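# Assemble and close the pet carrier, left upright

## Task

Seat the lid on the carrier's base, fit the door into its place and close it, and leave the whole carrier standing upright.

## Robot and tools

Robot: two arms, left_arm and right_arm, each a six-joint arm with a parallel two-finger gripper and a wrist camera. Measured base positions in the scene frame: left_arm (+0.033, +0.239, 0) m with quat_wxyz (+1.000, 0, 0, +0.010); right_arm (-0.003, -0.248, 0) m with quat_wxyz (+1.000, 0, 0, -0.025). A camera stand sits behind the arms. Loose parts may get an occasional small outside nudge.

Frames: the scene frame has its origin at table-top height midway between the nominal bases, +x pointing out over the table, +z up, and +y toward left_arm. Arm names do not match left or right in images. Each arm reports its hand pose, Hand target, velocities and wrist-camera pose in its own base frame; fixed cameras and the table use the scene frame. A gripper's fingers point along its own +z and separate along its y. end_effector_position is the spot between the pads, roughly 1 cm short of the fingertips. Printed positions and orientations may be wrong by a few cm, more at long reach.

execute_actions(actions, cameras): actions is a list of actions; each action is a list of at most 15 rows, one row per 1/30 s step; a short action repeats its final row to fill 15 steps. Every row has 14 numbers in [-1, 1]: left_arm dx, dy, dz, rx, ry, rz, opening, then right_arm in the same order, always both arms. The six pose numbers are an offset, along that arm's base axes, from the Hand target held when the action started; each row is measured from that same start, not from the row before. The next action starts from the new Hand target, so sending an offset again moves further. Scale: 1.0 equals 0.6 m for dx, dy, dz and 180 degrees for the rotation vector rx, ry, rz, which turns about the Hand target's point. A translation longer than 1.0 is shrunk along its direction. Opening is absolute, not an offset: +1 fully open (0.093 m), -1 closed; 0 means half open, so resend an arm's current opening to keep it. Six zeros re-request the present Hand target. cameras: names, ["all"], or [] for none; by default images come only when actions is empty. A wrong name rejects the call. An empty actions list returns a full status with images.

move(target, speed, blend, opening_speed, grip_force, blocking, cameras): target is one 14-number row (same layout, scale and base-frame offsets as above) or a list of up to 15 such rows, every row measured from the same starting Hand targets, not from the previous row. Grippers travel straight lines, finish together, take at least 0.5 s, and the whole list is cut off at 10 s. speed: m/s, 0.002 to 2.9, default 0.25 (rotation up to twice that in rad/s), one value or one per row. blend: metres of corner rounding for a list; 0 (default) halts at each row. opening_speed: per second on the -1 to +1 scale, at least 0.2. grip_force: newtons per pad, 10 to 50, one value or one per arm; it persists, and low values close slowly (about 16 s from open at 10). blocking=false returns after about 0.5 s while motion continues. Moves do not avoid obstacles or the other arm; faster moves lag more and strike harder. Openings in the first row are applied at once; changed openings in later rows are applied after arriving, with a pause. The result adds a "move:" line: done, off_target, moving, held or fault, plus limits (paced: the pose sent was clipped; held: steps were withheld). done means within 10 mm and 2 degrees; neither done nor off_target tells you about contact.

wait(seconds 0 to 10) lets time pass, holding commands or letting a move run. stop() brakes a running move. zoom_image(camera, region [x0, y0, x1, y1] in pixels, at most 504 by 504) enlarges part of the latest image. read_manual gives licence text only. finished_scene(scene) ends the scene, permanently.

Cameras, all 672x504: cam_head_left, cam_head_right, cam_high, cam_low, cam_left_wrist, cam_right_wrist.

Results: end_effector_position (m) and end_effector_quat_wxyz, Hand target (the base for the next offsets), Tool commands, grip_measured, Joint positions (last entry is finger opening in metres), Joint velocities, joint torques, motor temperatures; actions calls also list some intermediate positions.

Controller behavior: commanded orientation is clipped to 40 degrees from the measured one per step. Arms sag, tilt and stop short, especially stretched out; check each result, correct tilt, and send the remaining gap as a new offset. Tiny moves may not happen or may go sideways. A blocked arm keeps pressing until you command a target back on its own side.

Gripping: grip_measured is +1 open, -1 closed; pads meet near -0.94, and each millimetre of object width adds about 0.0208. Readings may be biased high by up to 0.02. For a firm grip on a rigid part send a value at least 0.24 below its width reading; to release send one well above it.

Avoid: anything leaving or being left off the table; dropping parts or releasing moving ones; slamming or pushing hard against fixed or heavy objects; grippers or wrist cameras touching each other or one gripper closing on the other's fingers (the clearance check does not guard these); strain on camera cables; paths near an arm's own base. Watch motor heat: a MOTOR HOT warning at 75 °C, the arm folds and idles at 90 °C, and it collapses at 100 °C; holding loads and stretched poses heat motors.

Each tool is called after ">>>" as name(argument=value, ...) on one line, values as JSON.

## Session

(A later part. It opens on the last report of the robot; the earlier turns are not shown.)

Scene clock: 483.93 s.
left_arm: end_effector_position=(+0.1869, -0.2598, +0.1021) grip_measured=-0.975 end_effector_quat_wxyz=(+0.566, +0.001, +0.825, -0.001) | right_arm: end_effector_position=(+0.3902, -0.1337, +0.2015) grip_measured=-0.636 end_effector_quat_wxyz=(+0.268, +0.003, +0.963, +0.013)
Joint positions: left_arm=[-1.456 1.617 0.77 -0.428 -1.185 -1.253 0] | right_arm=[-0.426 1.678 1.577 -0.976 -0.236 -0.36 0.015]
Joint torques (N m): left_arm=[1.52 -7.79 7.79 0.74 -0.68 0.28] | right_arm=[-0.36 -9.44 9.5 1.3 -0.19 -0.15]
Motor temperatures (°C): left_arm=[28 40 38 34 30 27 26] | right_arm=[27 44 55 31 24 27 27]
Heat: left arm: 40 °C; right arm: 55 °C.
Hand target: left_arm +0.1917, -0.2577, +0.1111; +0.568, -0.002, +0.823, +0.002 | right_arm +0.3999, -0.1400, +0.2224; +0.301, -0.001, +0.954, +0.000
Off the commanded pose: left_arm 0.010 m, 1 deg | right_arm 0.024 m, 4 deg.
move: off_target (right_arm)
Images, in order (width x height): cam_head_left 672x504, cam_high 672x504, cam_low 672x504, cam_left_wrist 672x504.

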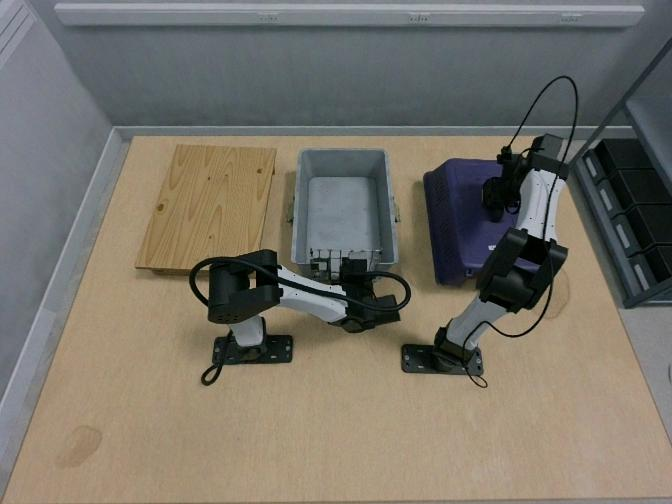

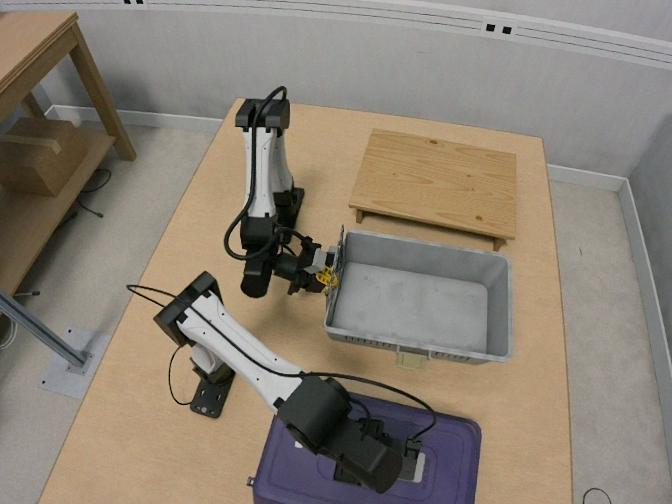

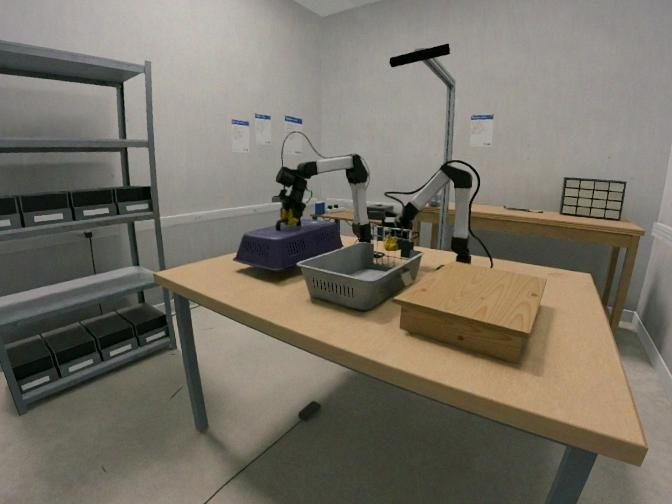

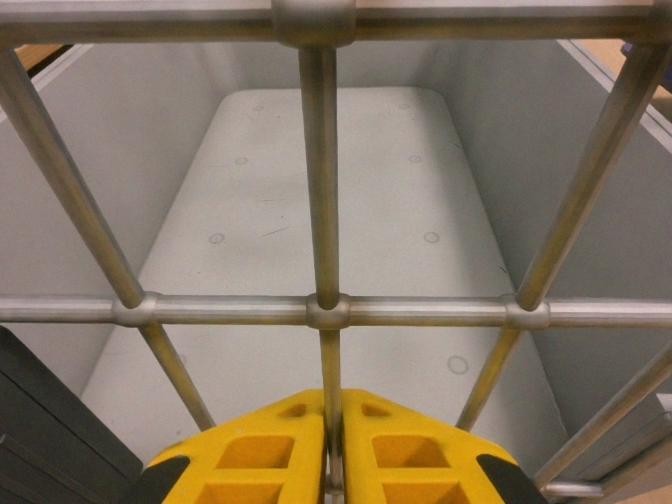

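>>> move(target=[[0,0,0,0,0,0,-1,0,0,0.296,0,-0.014,0,-0.85],[0,0,0,0,0,0,-1,0.062,0.663,0.31,0,-0.014,0.017,-0.85]], speed=0.12, blend=[0.03,0], cameras=["all"])

Scene clock: 520.47 s.
left_arm: end_effector_position=(+0.1869, -0.2598, +0.1021) grip_measured=-0.975 end_effector_quat_wxyz=(+0.566, +0.001, +0.825, -0.001) | right_arm: end_effector_position=(+0.4280, +0.2559, +0.3770) grip_measured=-0.636 end_effector_quat_wxyz=(+0.426, -0.065, +0.900, +0.063)
Joint positions: left_arm=[-1.456 1.617 0.77 -0.428 -1.185 -1.253 0] | right_arm=[0.648 2.162 2.834 -1.4 0.33 0.355 0.015]
Joint torques (N m): left_arm=[1.52 -7.8 7.79 0.74 -0.68 0.31] | right_arm=[0.43 -11.97 7.45 2.23 0.41 -0.04]
Motor temperatures (°C): left_arm=[28 40 39 33 30 27 26] | right_arm=[27 46 55 32 24 27 27]
Heat: left arm: 40 °C; right arm: 55 °C.
Hand target: left_arm +0.1917, -0.2577, +0.1111; +0.568, -0.002, +0.823, +0.002 | right_arm +0.4370, +0.2579, +0.4083; +0.321, -0.026, +0.947, +0.008
Off the commanded pose: left_arm 0.010 m, 1 deg | right_arm 0.033 m, 15 deg.
elbow stopped short (right arm): the move would have taken joint 3 (elbow) straighter than the controller allows.
move: off_target (right_arm)

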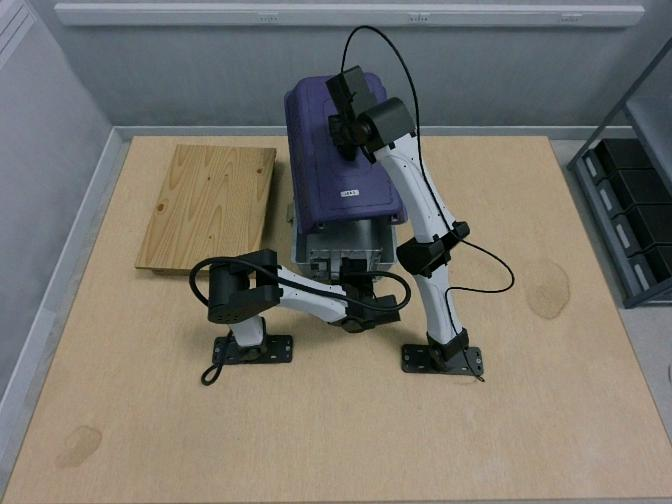

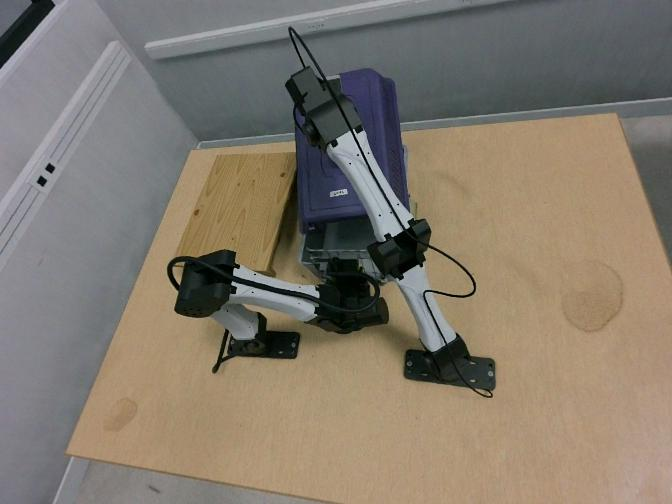

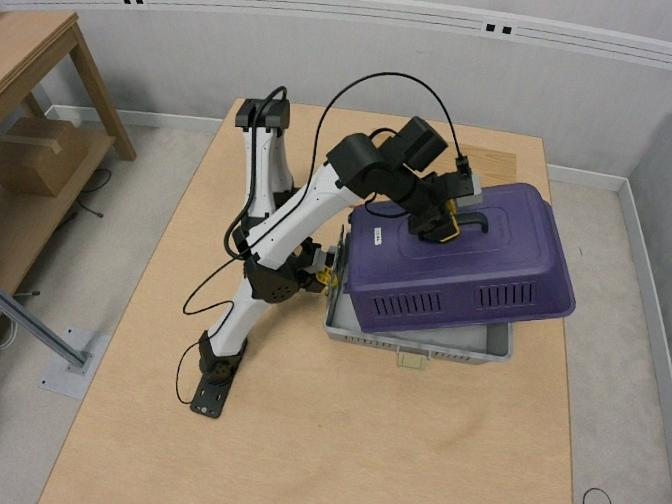

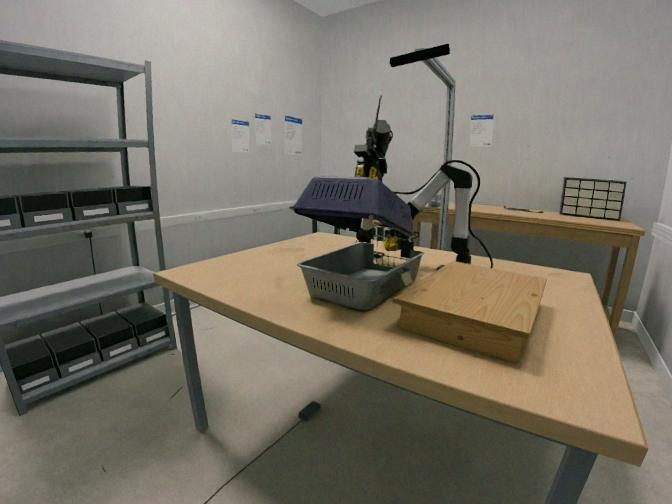

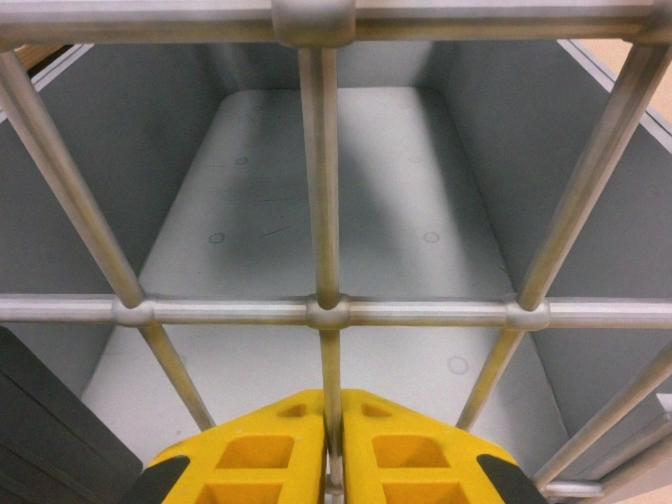

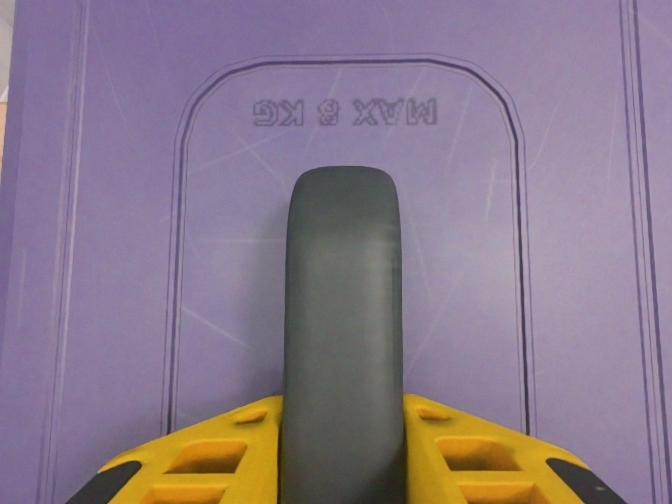

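>>> move(target=[0,0,0,0,0,0,-1,0,0.005,-0.147,0,0,0,-0.85], speed=0.1, cameras=["all"])

>>> zoom_image(camera="cam_head_left", region=[270, 180, 430, 300])

>>> zoom_image(camera="cam_high", region=[290, 170, 450, 350])

>>> zoom_image(camera="cam_low", region=[270, 150, 450, 320])

>>> zoom_image(camera="cam_head_right", region=[280, 180, 440, 300])

Scene clock: 549.30 s.
left_arm: end_effector_position=(+0.1869, -0.2598, +0.1021) grip_measured=-0.975 end_effector_quat_wxyz=(+0.566, +0.001, +0.825, -0.001) | right_arm: end_effector_position=(+0.4320, +0.2584, +0.2992) grip_measured=-0.636 end_effector_quat_wxyz=(+0.328, -0.044, +0.943, +0.016)
Joint positions: left_arm=[-1.456 1.617 0.77 -0.428 -1.185 -1.253 0] | right_arm=[0.648 2.283 2.834 -1.528 0.332 0.453 0.015]
Joint torques (N m): left_arm=[1.51 -7.8 7.79 0.74 -0.68 0.31] | right_arm=[0.61 -13.07 7.66 1.51 0.37 -0.04]
Motor temperatures (°C): left_arm=[28 40 40 33 30 27 26] | right_arm=[27 51 52 36 24 27 28]
Heat: left arm: 40 °C; right arm: 52 °C.
Hand target: left_arm +0.1917, -0.2577, +0.1111; +0.568, -0.002, +0.823, +0.002 | right_arm +0.4370, +0.2610, +0.3200; +0.321, -0.026, +0.947, +0.008
Off the commanded pose: left_arm 0.010 m, 1 deg | right_arm 0.022 m, 2 deg.
elbow stopped short (right arm): the move would have taken joint 3 (elbow) straighter than the controller allows.
move: off_target (right_arm)

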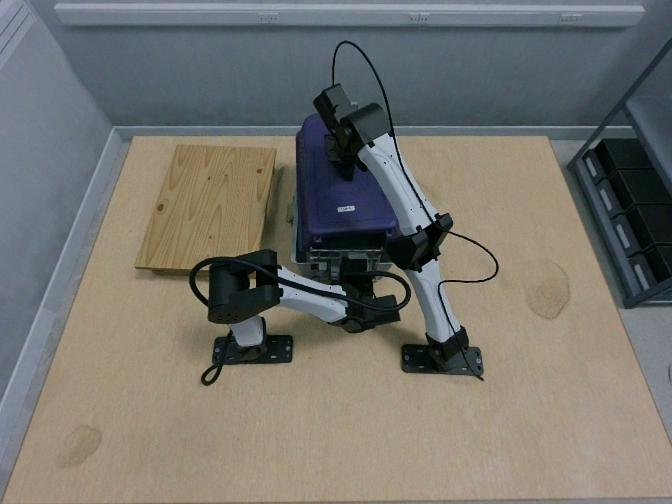

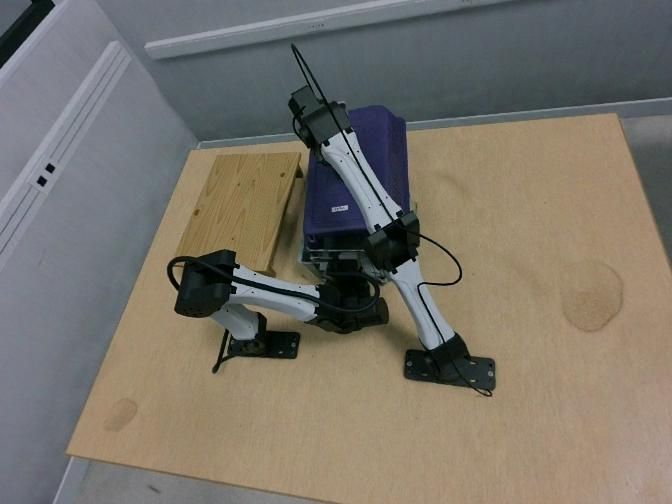

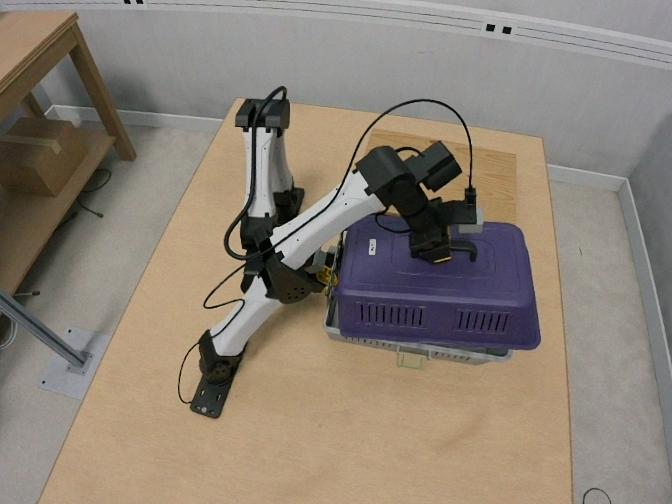

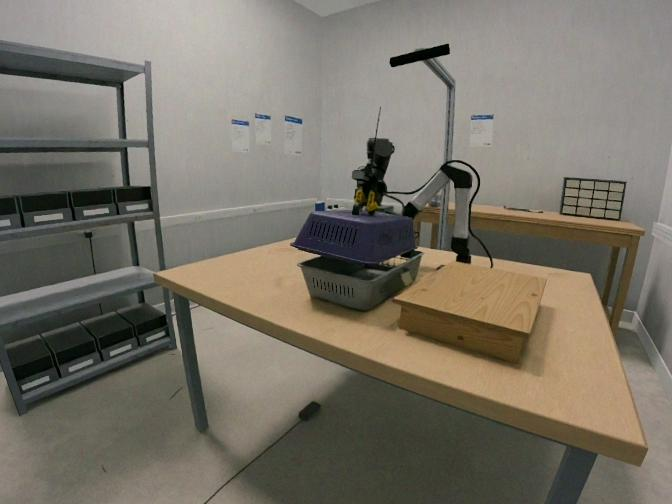

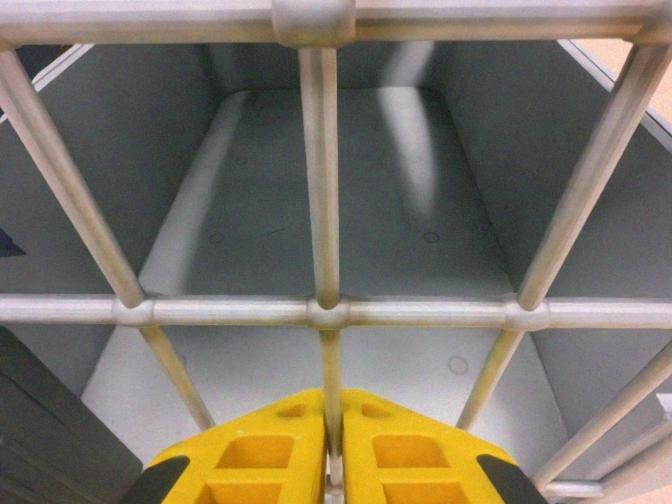

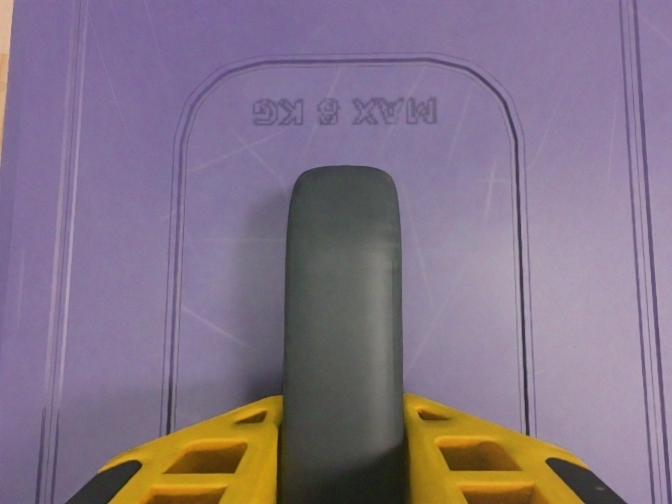

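Scaled by 3.150 from the camera's 672x504 image, which has a finer 960x720 frame.

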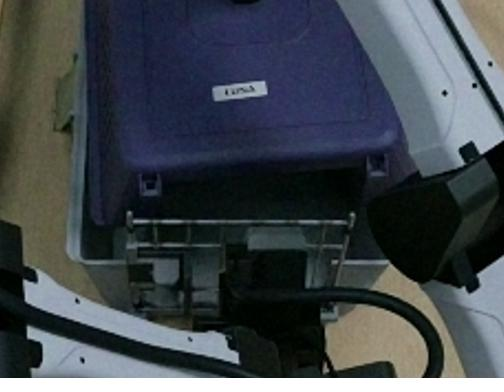

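Scaled by 2.800 from the camera's 672x504 image, which has a finer 960x720 frame.

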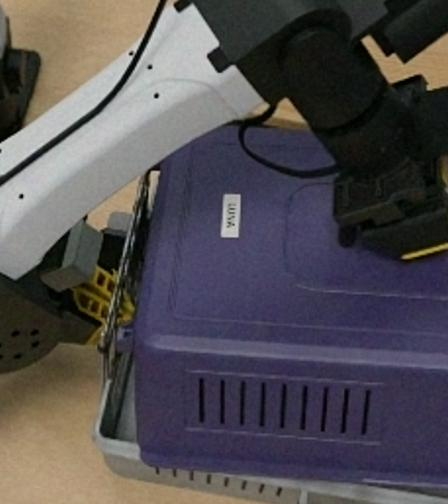

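Scaled by 2.800 from the camera's 672x504 image, which has a finer 960x720 frame.

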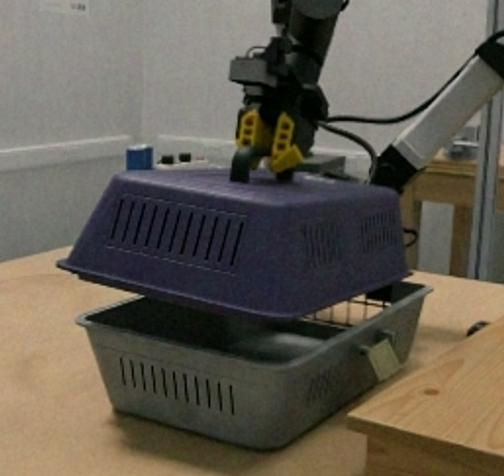

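Scaled by 3.150 from the camera's 672x504 image, which has a finer 960x720 frame.

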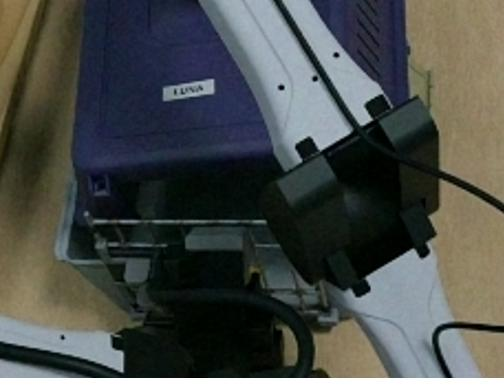

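>>> move(target=[0,0,0,0,0,0,-1,-0.022,-0.003,0,0,0,-0.031,-0.85], speed=0.05, cameras=["cam_head_left","cam_high","cam_low"])

>>> zoom_image(camera="cam_head_left", region=[270, 180, 430, 300])

>>> zoom_image(camera="cam_high", region=[290, 170, 450, 350])

>>> zoom_image(camera="cam_low", region=[270, 150, 450, 320])

Scene clock: 579.57 s.
left_arm: end_effector_position=(+0.1869, -0.2598, +0.1021) grip_measured=-0.975 end_effector_quat_wxyz=(+0.566, +0.001, +0.825, -0.001) | right_arm: end_effector_position=(+0.4208, +0.2584, +0.2961) grip_measured=-0.636 end_effector_quat_wxyz=(+0.323, -0.001, +0.946, +0.005)
Joint positions: left_arm=[-1.456 1.617 0.77 -0.428 -1.185 -1.253 0] | right_arm=[0.68 2.283 2.834 -1.574 0.387 0.569 0.015]
Joint torques (N m): left_arm=[1.52 -7.8 7.79 0.74 -0.68 0.31] | right_arm=[0.95 -13.59 7.57 1.38 0.5 -0.03]
Motor temperatures (°C): left_arm=[28 40 40 32 30 27 26] | right_arm=[27 55 51 33 24 27 28]
Heat: left arm: 40 °C; right arm: 55 °C.
Hand target: left_arm +0.1917, -0.2577, +0.1111; +0.568, -0.002, +0.823, +0.002 | right_arm +0.4238, +0.2592, +0.3200; +0.321, +0.020, +0.947, -0.007
Off the commanded pose: left_arm 0.010 m, 1 deg | right_arm 0.024 m, 3 deg.
elbow stopped short (right arm): the move would have taken joint 3 (elbow) straighter than the controller allows.
joint read past its limit (right arm) — joint 4 (wrist pitch), lower limit.
move: off_target (right_arm)
Images, in order (width x height): cam_head_left 672x504, cam_high 672x504, cam_low 672x504.

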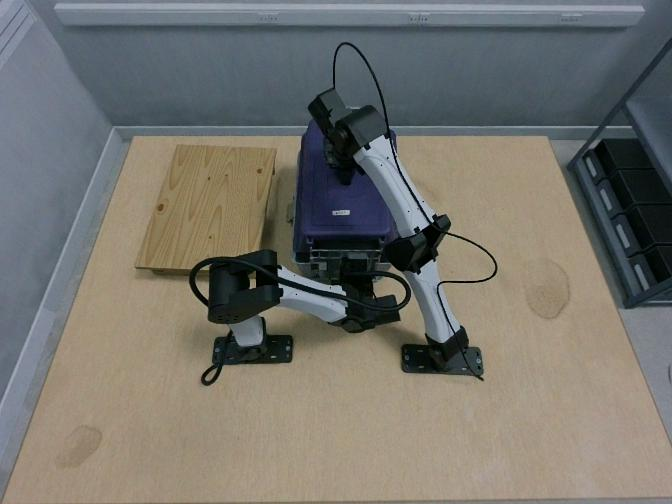

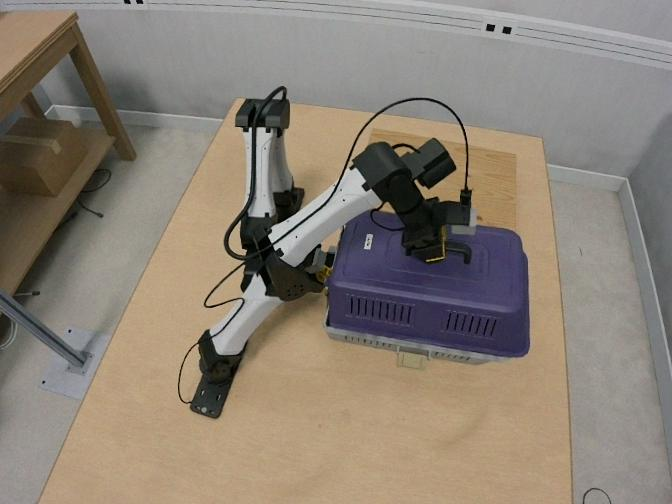

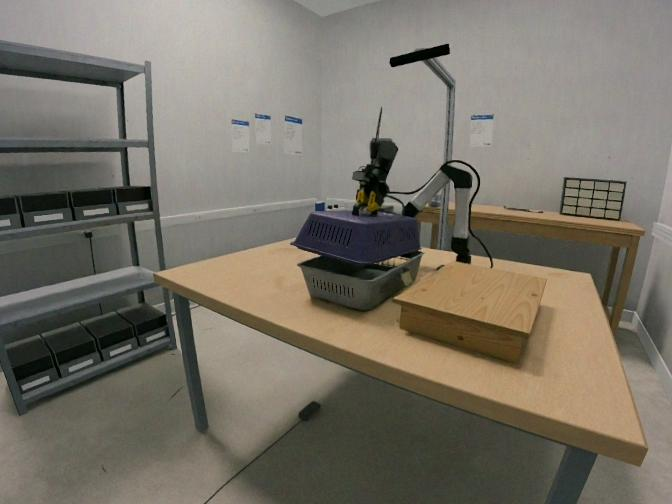

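Scaled by 3.150 from the camera's 672x504 image, which has a finer 960x720 frame.

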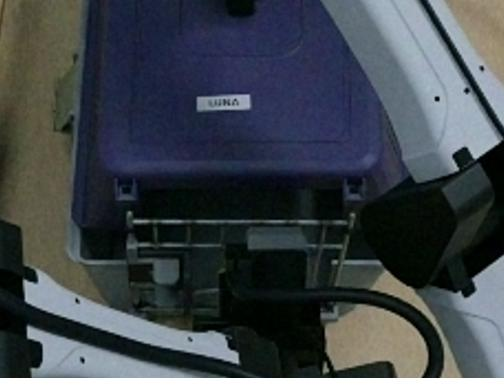

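Scaled by 2.800 from the camera's 672x504 image, which has a finer 960x720 frame.

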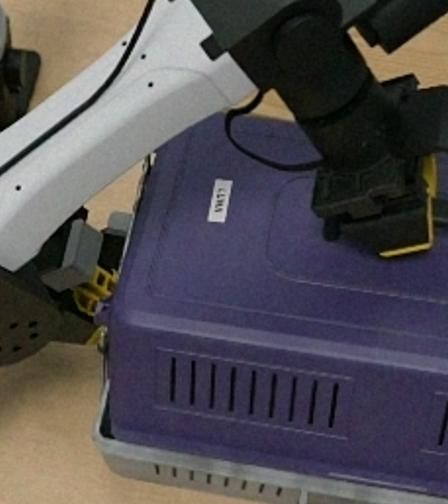

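Scaled by 2.800 from the camera's 672x504 image, which has a finer 960x720 frame.

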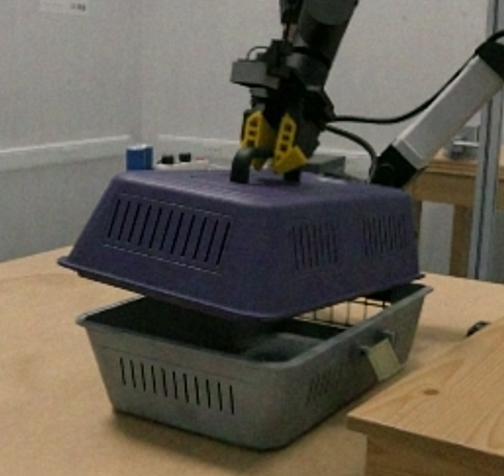

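>>> move(target=[0,0,0,0,0,0,-1,-0.02,0.002,0,0,0,-0.004,-0.85], speed=0.05, cameras=["cam_head_left","cam_high","cam_low"])

>>> zoom_image(camera="cam_head_left", region=[290, 220, 400, 300])

>>> zoom_image(camera="cam_high", region=[290, 170, 450, 350])

Scene clock: 597.47 s.
left_arm: end_effector_position=(+0.1869, -0.2598, +0.1020) grip_measured=-0.975 end_effector_quat_wxyz=(+0.566, +0.002, +0.825, -0.001) | right_arm: end_effector_position=(+0.4153, +0.2626, +0.2927) grip_measured=-0.636 end_effector_quat_wxyz=(+0.321, +0.005, +0.947, -0.002)
Joint positions: left_arm=[-1.456 1.617 0.77 -0.428 -1.185 -1.253 0] | right_arm=[0.7 2.283 2.822 -1.584 0.408 0.601 0.015]
Joint torques (N m): left_arm=[1.51 -7.8 7.77 0.74 -0.69 0.31] | right_arm=[1.09 -16.02 5.12 1.31 0.51 0.04]
Motor temperatures (°C): left_arm=[28 40 40 32 30 27 26] | right_arm=[27 57 51 32 24 27 28]
Heat: left arm: 40 °C; right arm: 57 °C.
Hand target: left_arm +0.1917, -0.2577, +0.1110; +0.567, -0.002, +0.823, +0.002 | right_arm +0.4119, +0.2603, +0.3201; +0.321, +0.026, +0.947, -0.009
Off the commanded pose: left_arm 0.010 m, 1 deg | right_arm 0.028 m, 2 deg.
elbow stopped short (right arm): the move would have taken joint 3 (elbow) straighter than the controller allows.
joint read past its limit (right arm) — joint 4 (wrist pitch), lower limit.
joint sent to its limit (right arm) — joint 4 (wrist pitch), lower limit. The joint targets are off in orientation, not in position.
move: off_target (right_arm)
Images, in order (width x height): cam_head_left 672x504, cam_high 672x504, cam_low 672x504.

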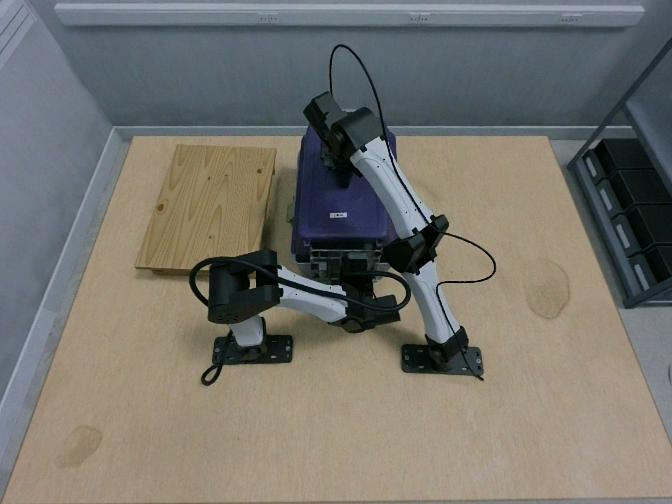

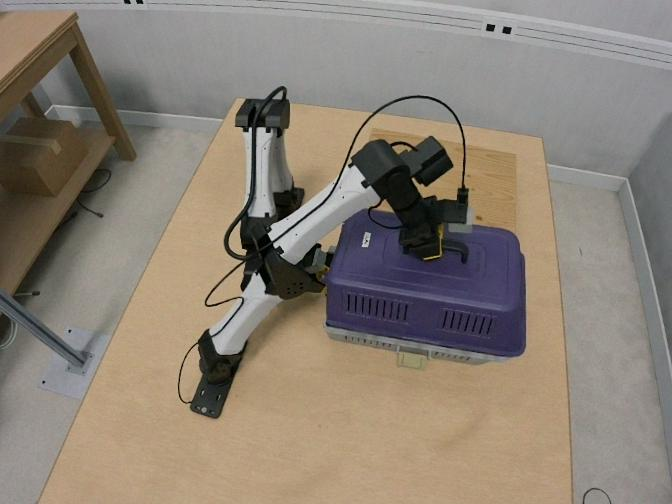

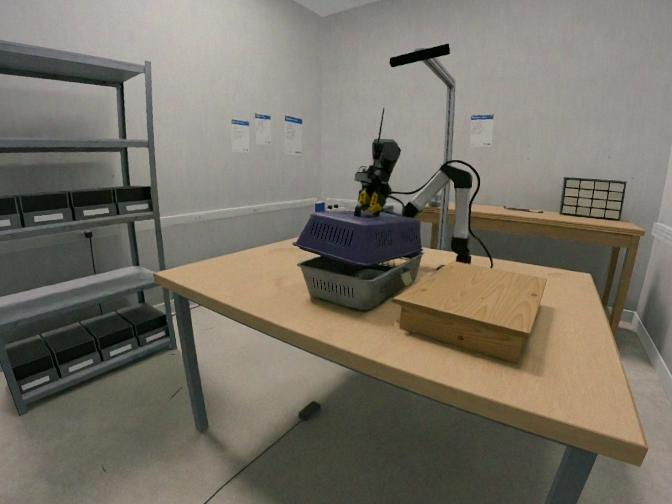

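Scaled by 4.582 from the camera's 672x504 image, which has a finer 960x720 frame.

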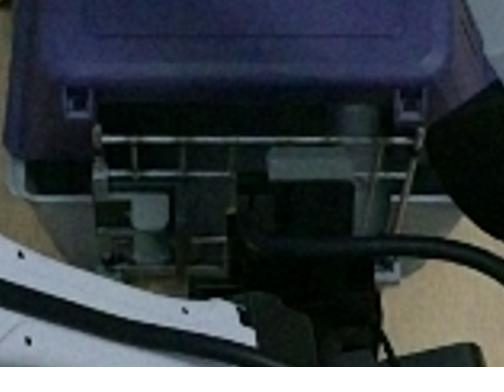

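Scaled by 2.800 from the camera's 672x504 image, which has a finer 960x720 frame.

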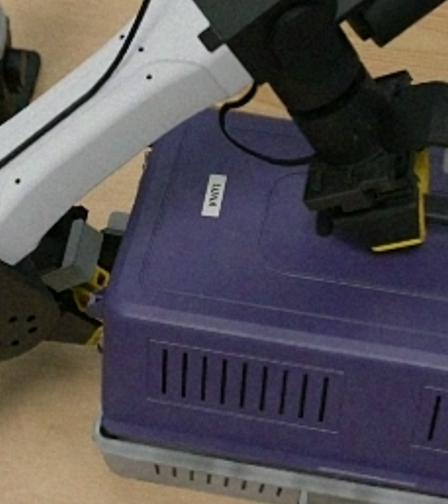

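>>> zoom_image(camera="cam_low", region=[280, 190, 440, 320])

>>> zoom_image(camera="cam_head_right", region=[280, 200, 420, 300])

Scaled by 3.150 from the camera's 672x504 image, which has a finer 960x720 frame.

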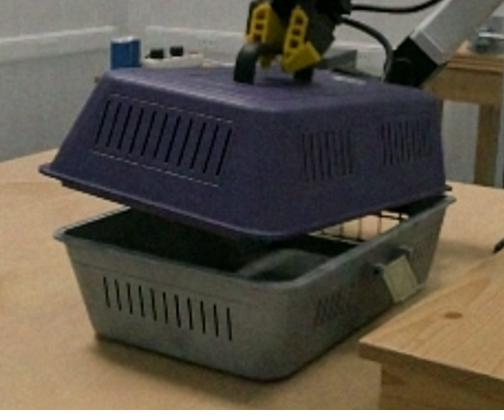

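This scene's latest camera images include none from cam_head_right. They are from: cam_head_left, cam_high, cam_low. cam_head_right's image comes with the result of a call that names it in "cameras".

>>> move(target=[[0,0,0,0,0,0,-1,0.028,-0.134,0.045,0,0,0,-0.85],[0,0,0,0,0,0,-1,-0.02,-0.66,-0.033,0,0,0.0175,-0.85]], speed=0.12, blend=[0.03,0], cameras=["cam_head_left","cam_high","cam_low","cam_left_wrist"])

>>> zoom_image(camera="cam_low", region=[180, 150, 420, 320])

Scene clock: 646.30 s.
left_arm: end_effector_position=(+0.1871, -0.2597, +0.1020) grip_measured=-0.975 end_effector_quat_wxyz=(+0.566, +0.002, +0.825, +0.000) | right_arm: end_effector_position=(+0.3895, -0.1342, +0.2809) grip_measured=-0.637 end_effector_quat_wxyz=(+0.283, +0.011, +0.959, +0.006)
Joint positions: left_arm=[-1.456 1.617 0.77 -0.428 -1.185 -1.251 0] | right_arm=[-0.425 1.737 1.958 -1.261 -0.231 -0.339 0.015]
Joint torques (N m): left_arm=[1.46 -7.8 7.77 0.74 -0.69 0.29] | right_arm=[0.06 -9.29 8.42 1.51 -0.33 -0.21]
Motor temperatures (°C): left_arm=[28 41 40 31 29 27 26] | right_arm=[27 67 49 33 25 27 28]
Heat: left arm: 41 °C; right arm: 67 °C.
Hand target: left_arm +0.1917, -0.2577, +0.1110; +0.567, -0.002, +0.823, +0.002 | right_arm +0.3999, -0.1357, +0.3003; +0.322, +0.000, +0.947, +0.000
Off the commanded pose: left_arm 0.010 m, 1 deg | right_arm 0.022 m, 5 deg.
move: off_target (right_arm)
Images, in order (width x height): cam_head_left 672x504, cam_high 672x504, cam_low 672x504, cam_left_wrist 672x504.

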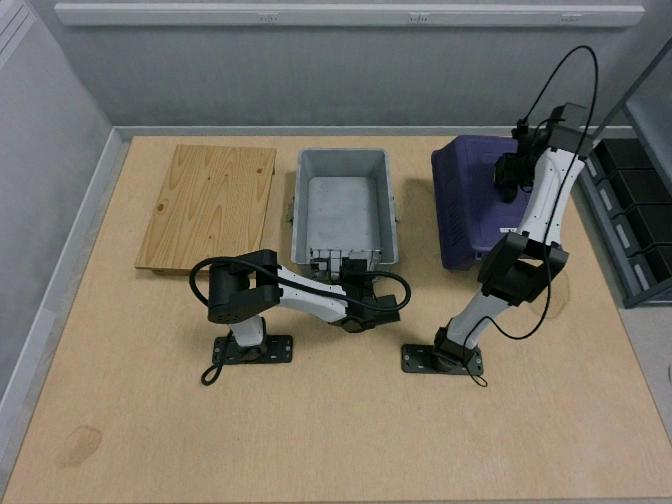

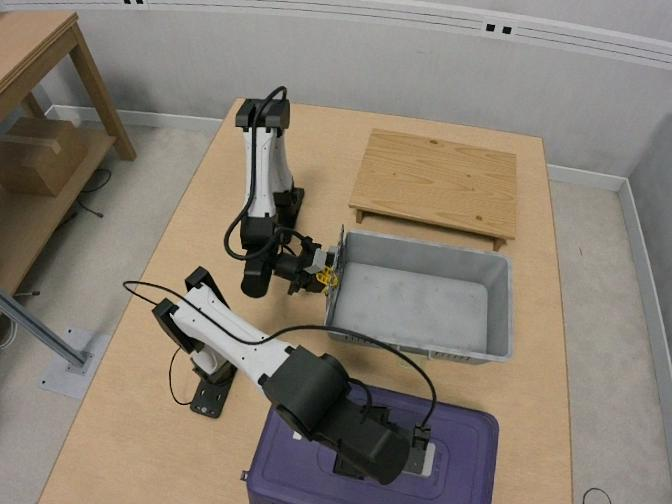

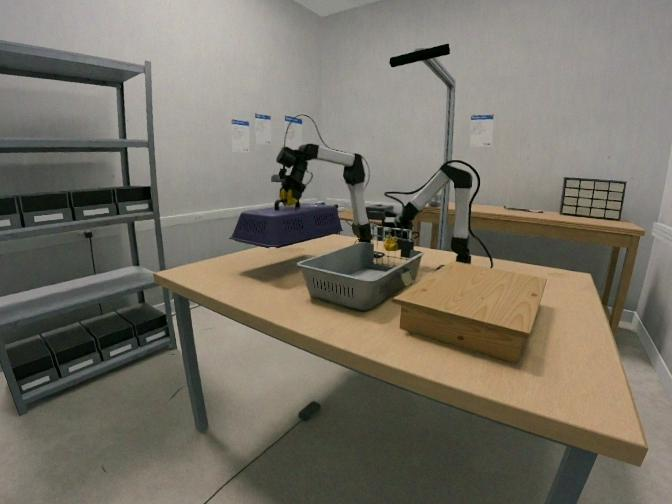

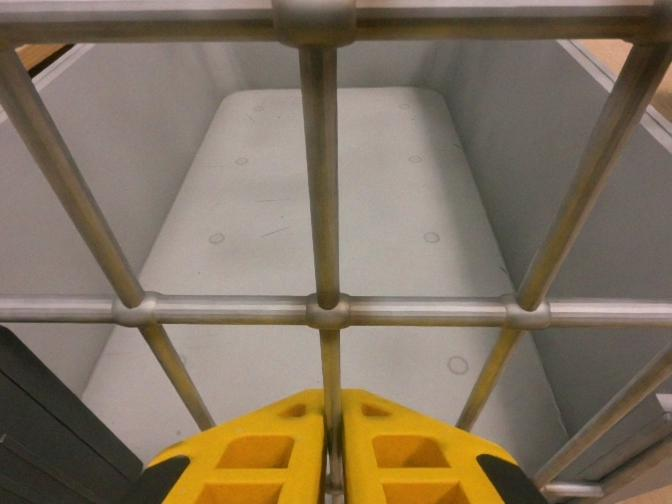

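Scaled by 2.100 from the camera's 672x504 image, which has a finer 960x720 frame.

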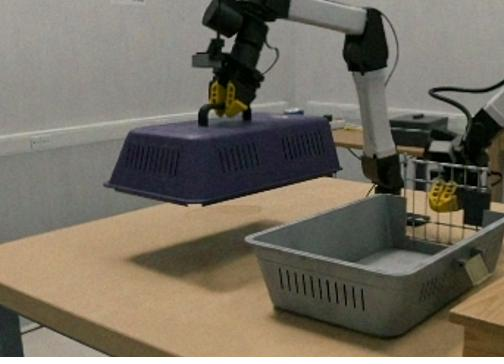

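>>> move(target=[[0,0,0,0,0,0,-1,0,0,-0.15,0,0,0,-0.85],[0,0,0,0,0,0,-1,0,0,-0.2255,0,0,0,-0.85]], speed=[0.12,0.04], cameras=["cam_low"])

>>> zoom_image(camera="cam_low", region=[180, 150, 420, 320])

Scene clock: 658.30 s.
left_arm: end_effector_position=(+0.1871, -0.2597, +0.1020) grip_measured=-0.975 end_effector_quat_wxyz=(+0.566, +0.002, +0.825, +0.000) | right_arm: end_effector_position=(+0.3946, -0.1355, +0.1555) grip_measured=-0.637 end_effector_quat_wxyz=(+0.297, +0.006, +0.955, +0.002)
Joint positions: left_arm=[-1.456 1.617 0.77 -0.428 -1.185 -1.251 0] | right_arm=[-0.425 1.638 1.319 -0.692 -0.236 -0.345 0.015]
Joint torques (N m): left_arm=[1.47 -7.8 7.77 0.74 -0.68 0.29] | right_arm=[0.03 -9.95 5.71 1.56 -0.27 -0.14]
Motor temperatures (°C): left_arm=[28 41 40 31 29 27 26] | right_arm=[27 66 49 33 24 27 28]
Heat: left arm: 41 °C; right arm: 66 °C.
Hand target: left_arm +0.1917, -0.2577, +0.1110; +0.567, -0.002, +0.823, +0.002 | right_arm +0.4000, -0.1358, +0.1651; +0.322, +0.000, +0.947, -0.001
Off the commanded pose: left_arm 0.010 m, 1 deg | right_arm 0.011 m, 3 deg.
move: off_target (right_arm)
Images, in order (width x height): cam_low 672x504.

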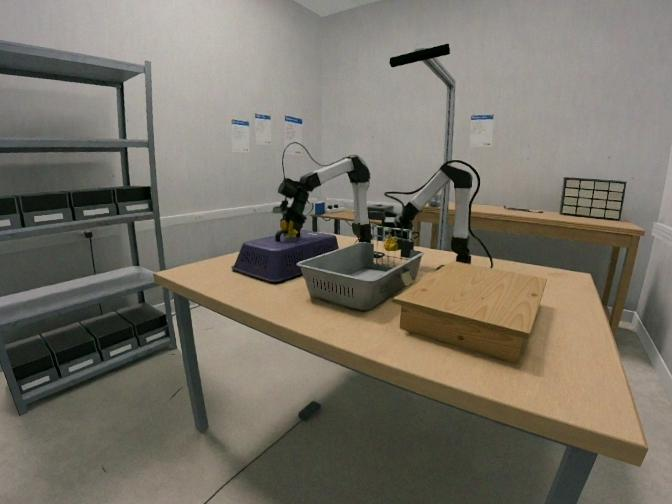

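Scaled by 2.100 from the camera's 672x504 image, which has a finer 960x720 frame.

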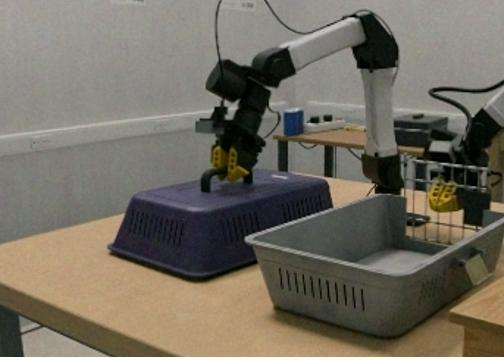

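>>> move(target=[[0,0,0,0,0,0,-1,0,0,0,0,0,0,0],[0,0,0,0,0,0,-1,0,0,0.1,0,0,0,0],[0,0,0,0,0,0,-1,-0.3,0.05,0.25,0,-0.1,0,0]], opening_speed=1, speed=[0.1,0.1,0.25])

>>> wait(seconds=10, cameras=["cam_right_wrist"])

Scene clock: 678.50 s.
left_arm: end_effector_position=(+0.1871, -0.2597, +0.1020) grip_measured=-0.975 end_effector_quat_wxyz=(+0.566, +0.002, +0.825, +0.000) | right_arm: end_effector_position=(+0.2204, -0.1060, +0.3104) grip_measured=-0.002 end_effector_quat_wxyz=(+0.462, +0.003, +0.887, +0.000)
Joint positions: left_arm=[-1.456 1.617 0.77 -0.428 -1.185 -1.251 0] | right_arm=[-0.907 0.965 1.274 -1.155 -0.699 -0.625 0.045]
Joint torques (N m): left_arm=[1.47 -7.8 7.77 0.74 -0.68 0.29] | right_arm=[-0.44 -1.02 7.27 1.21 -0.41 -0.22]
Motor temperatures (°C): left_arm=[28 41 40 31 29 27 26] | right_arm=[27 60 49 33 24 27 28]
Heat: left arm: 41 °C; right arm: 60 °C.
Hand target: left_arm +0.1917, -0.2577, +0.1110; +0.567, -0.002, +0.823, +0.002 | right_arm +0.2199, -0.1057, +0.3151; +0.466, +0.000, +0.885, +0.000
Off the commanded pose: left_arm 0.010 m, 1 deg | right_arm 0.005 m, 1 deg.
move: done

Scene clock: 688.50 s.
left_arm: end_effector_position=(+0.1871, -0.2597, +0.1020) grip_measured=-0.975 end_effector_quat_wxyz=(+0.566, +0.002, +0.825, +0.000) | right_arm: end_effector_position=(+0.2204, -0.1059, +0.3104) grip_measured=-0.002 end_effector_quat_wxyz=(+0.462, +0.003, +0.887, +0.000)
Joint positions: left_arm=[-1.456 1.617 0.77 -0.428 -1.185 -1.251 0] | right_arm=[-0.907 0.965 1.274 -1.155 -0.7 -0.625 0.045]
Joint torques (N m): left_arm=[1.46 -7.8 7.76 0.74 -0.69 0.29] | right_arm=[-0.44 -1.01 7.27 1.2 -0.39 -0.21]
Motor temperatures (°C): left_arm=[28 41 40 31 29 27 26] | right_arm=[27 56 49 32 24 27 27]
Heat: left arm: 41 °C; right arm: 56 °C.
Hand target: left_arm +0.1917, -0.2577, +0.1110; +0.567, -0.002, +0.823, +0.002 | right_arm +0.2199, -0.1057, +0.3151; +0.466, +0.000, +0.885, -0.001
Tool commands: left_gripper/opening=-1.0 right_gripper/opening=+0.0
Off the commanded pose: left_arm 0.010 m, 1 deg | right_arm 0.005 m, 1 deg.
wait: 10.00 s; at rest by 0.17 s
Images, in order (width x height): cam_right_wrist 672x504.

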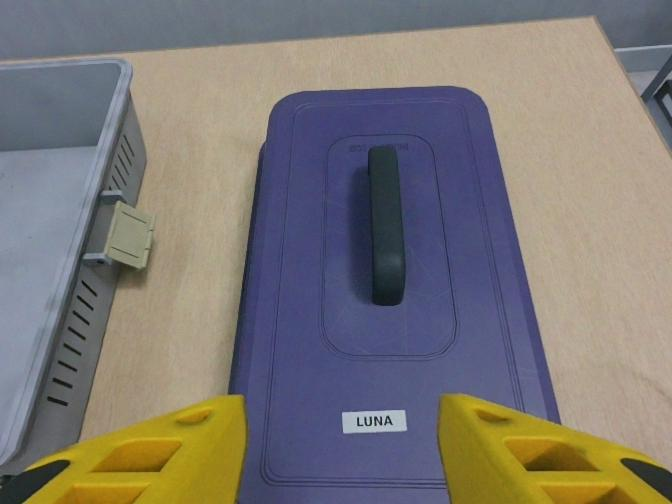

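>>> move(target=[[0,0,0,0,0,0,-1,0.29,-0.0505,-0.112,0,0.008,0,0],[0,0,0,0,0,0,-1,0.292,-0.0505,-0.2535,0,0.008,0,0],[0,0,0,0,0,0,-1,0.292,-0.0505,-0.2535,0,0.008,0,-0.9]], speed=[0.25,0.08,0.05], opening_speed=0.7, cameras=["cam_low","cam_right_wrist"])

>>> zoom_image(camera="cam_low", region=[180, 150, 420, 320])

Scene clock: 706.60 s.
left_arm: end_effector_position=(+0.1871, -0.2597, +0.1020) grip_measured=-0.975 end_effector_quat_wxyz=(+0.566, +0.002, +0.825, +0.000) | right_arm: end_effector_position=(+0.3943, -0.1377, +0.1674) grip_measured=-0.624 end_effector_quat_wxyz=(+0.458, +0.001, +0.889, -0.001)
Joint positions: left_arm=[-1.456 1.617 0.77 -0.428 -1.185 -1.251 0] | right_arm=[-0.49 1.457 0.96 -0.182 -0.391 -0.3 0.015]
Joint torques (N m): left_arm=[1.47 -7.8 7.77 0.74 -0.69 0.29] | right_arm=[0.81 -6.15 6.17 1.64 -0.09 -0.1]
Motor temperatures (°C): left_arm=[28 41 40 31 29 27 26] | right_arm=[27 51 49 32 24 27 27]
Heat: left arm: 41 °C; right arm: 51 °C.
Hand target: left_arm +0.1917, -0.2577, +0.1110; +0.567, -0.002, +0.823, +0.002 | right_arm +0.3952, -0.1361, +0.1630; +0.455, +0.000, +0.891, -0.001
Off the commanded pose: left_arm 0.010 m, 1 deg | right_arm 0.005 m, 0 deg.
move: done
Images, in order (width x height): cam_low 672x504, cam_right_wrist 672x504.

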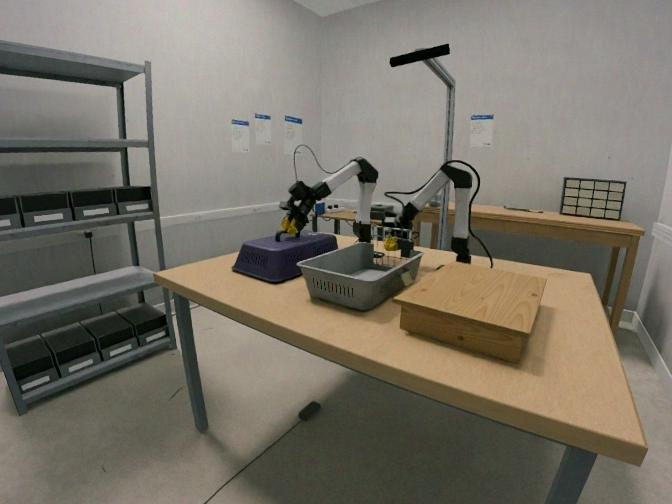

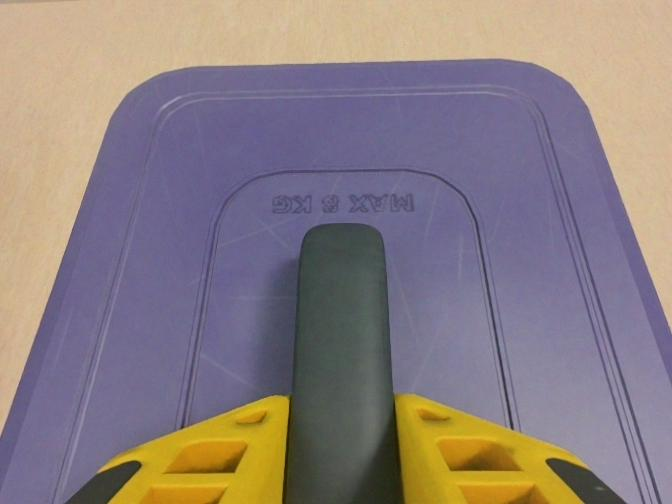

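Scaled by 2.100 from the camera's 672x504 image, which has a finer 960x720 frame.

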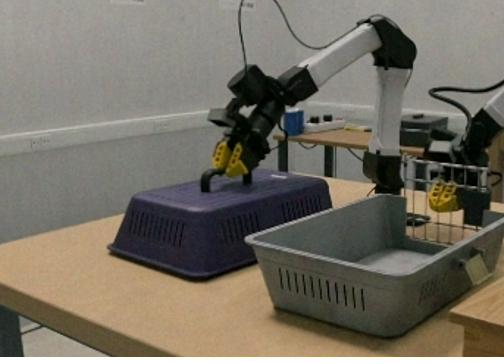

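>>> move(target=[[0,0,0,0,0,0,-1,0,0,0,0,0,0,-0.2],[0,0,0,0,0,0,-1,0.007,0,-0.023,0,0,0,-0.2],[0,0,0,0,0,0,-1,0.007,0,-0.023,0,0,0,-0.9]], speed=0.06, opening_speed=0.7)

Scene clock: 717.53 s.
left_arm: end_effector_position=(+0.1871, -0.2597, +0.1020) grip_measured=-0.975 end_effector_quat_wxyz=(+0.566, +0.002, +0.825, +0.000) | right_arm: end_effector_position=(+0.3986, -0.1380, +0.1550) grip_measured=-0.627 end_effector_quat_wxyz=(+0.459, -0.001, +0.888, -0.001)
Joint positions: left_arm=[-1.456 1.617 0.77 -0.428 -1.185 -1.251 0] | right_arm=[-0.485 1.486 0.932 -0.12 -0.389 -0.299 0.015]
Joint torques (N m): left_arm=[1.47 -7.8 7.77 0.74 -0.68 0.29] | right_arm=[0.94 -6.16 6 1.65 -0.06 -0.07]
Heat: left arm: 41 °C; right arm: 50 °C.
Hand target: left_arm +0.1917, -0.2577, +0.1110; +0.567, -0.002, +0.823, +0.002 | right_arm +0.3993, -0.1361, +0.1492; +0.455, +0.000, +0.891, -0.001
Off the commanded pose: left_arm 0.010 m, 1 deg | right_arm 0.006 m, 1 deg.
move: done


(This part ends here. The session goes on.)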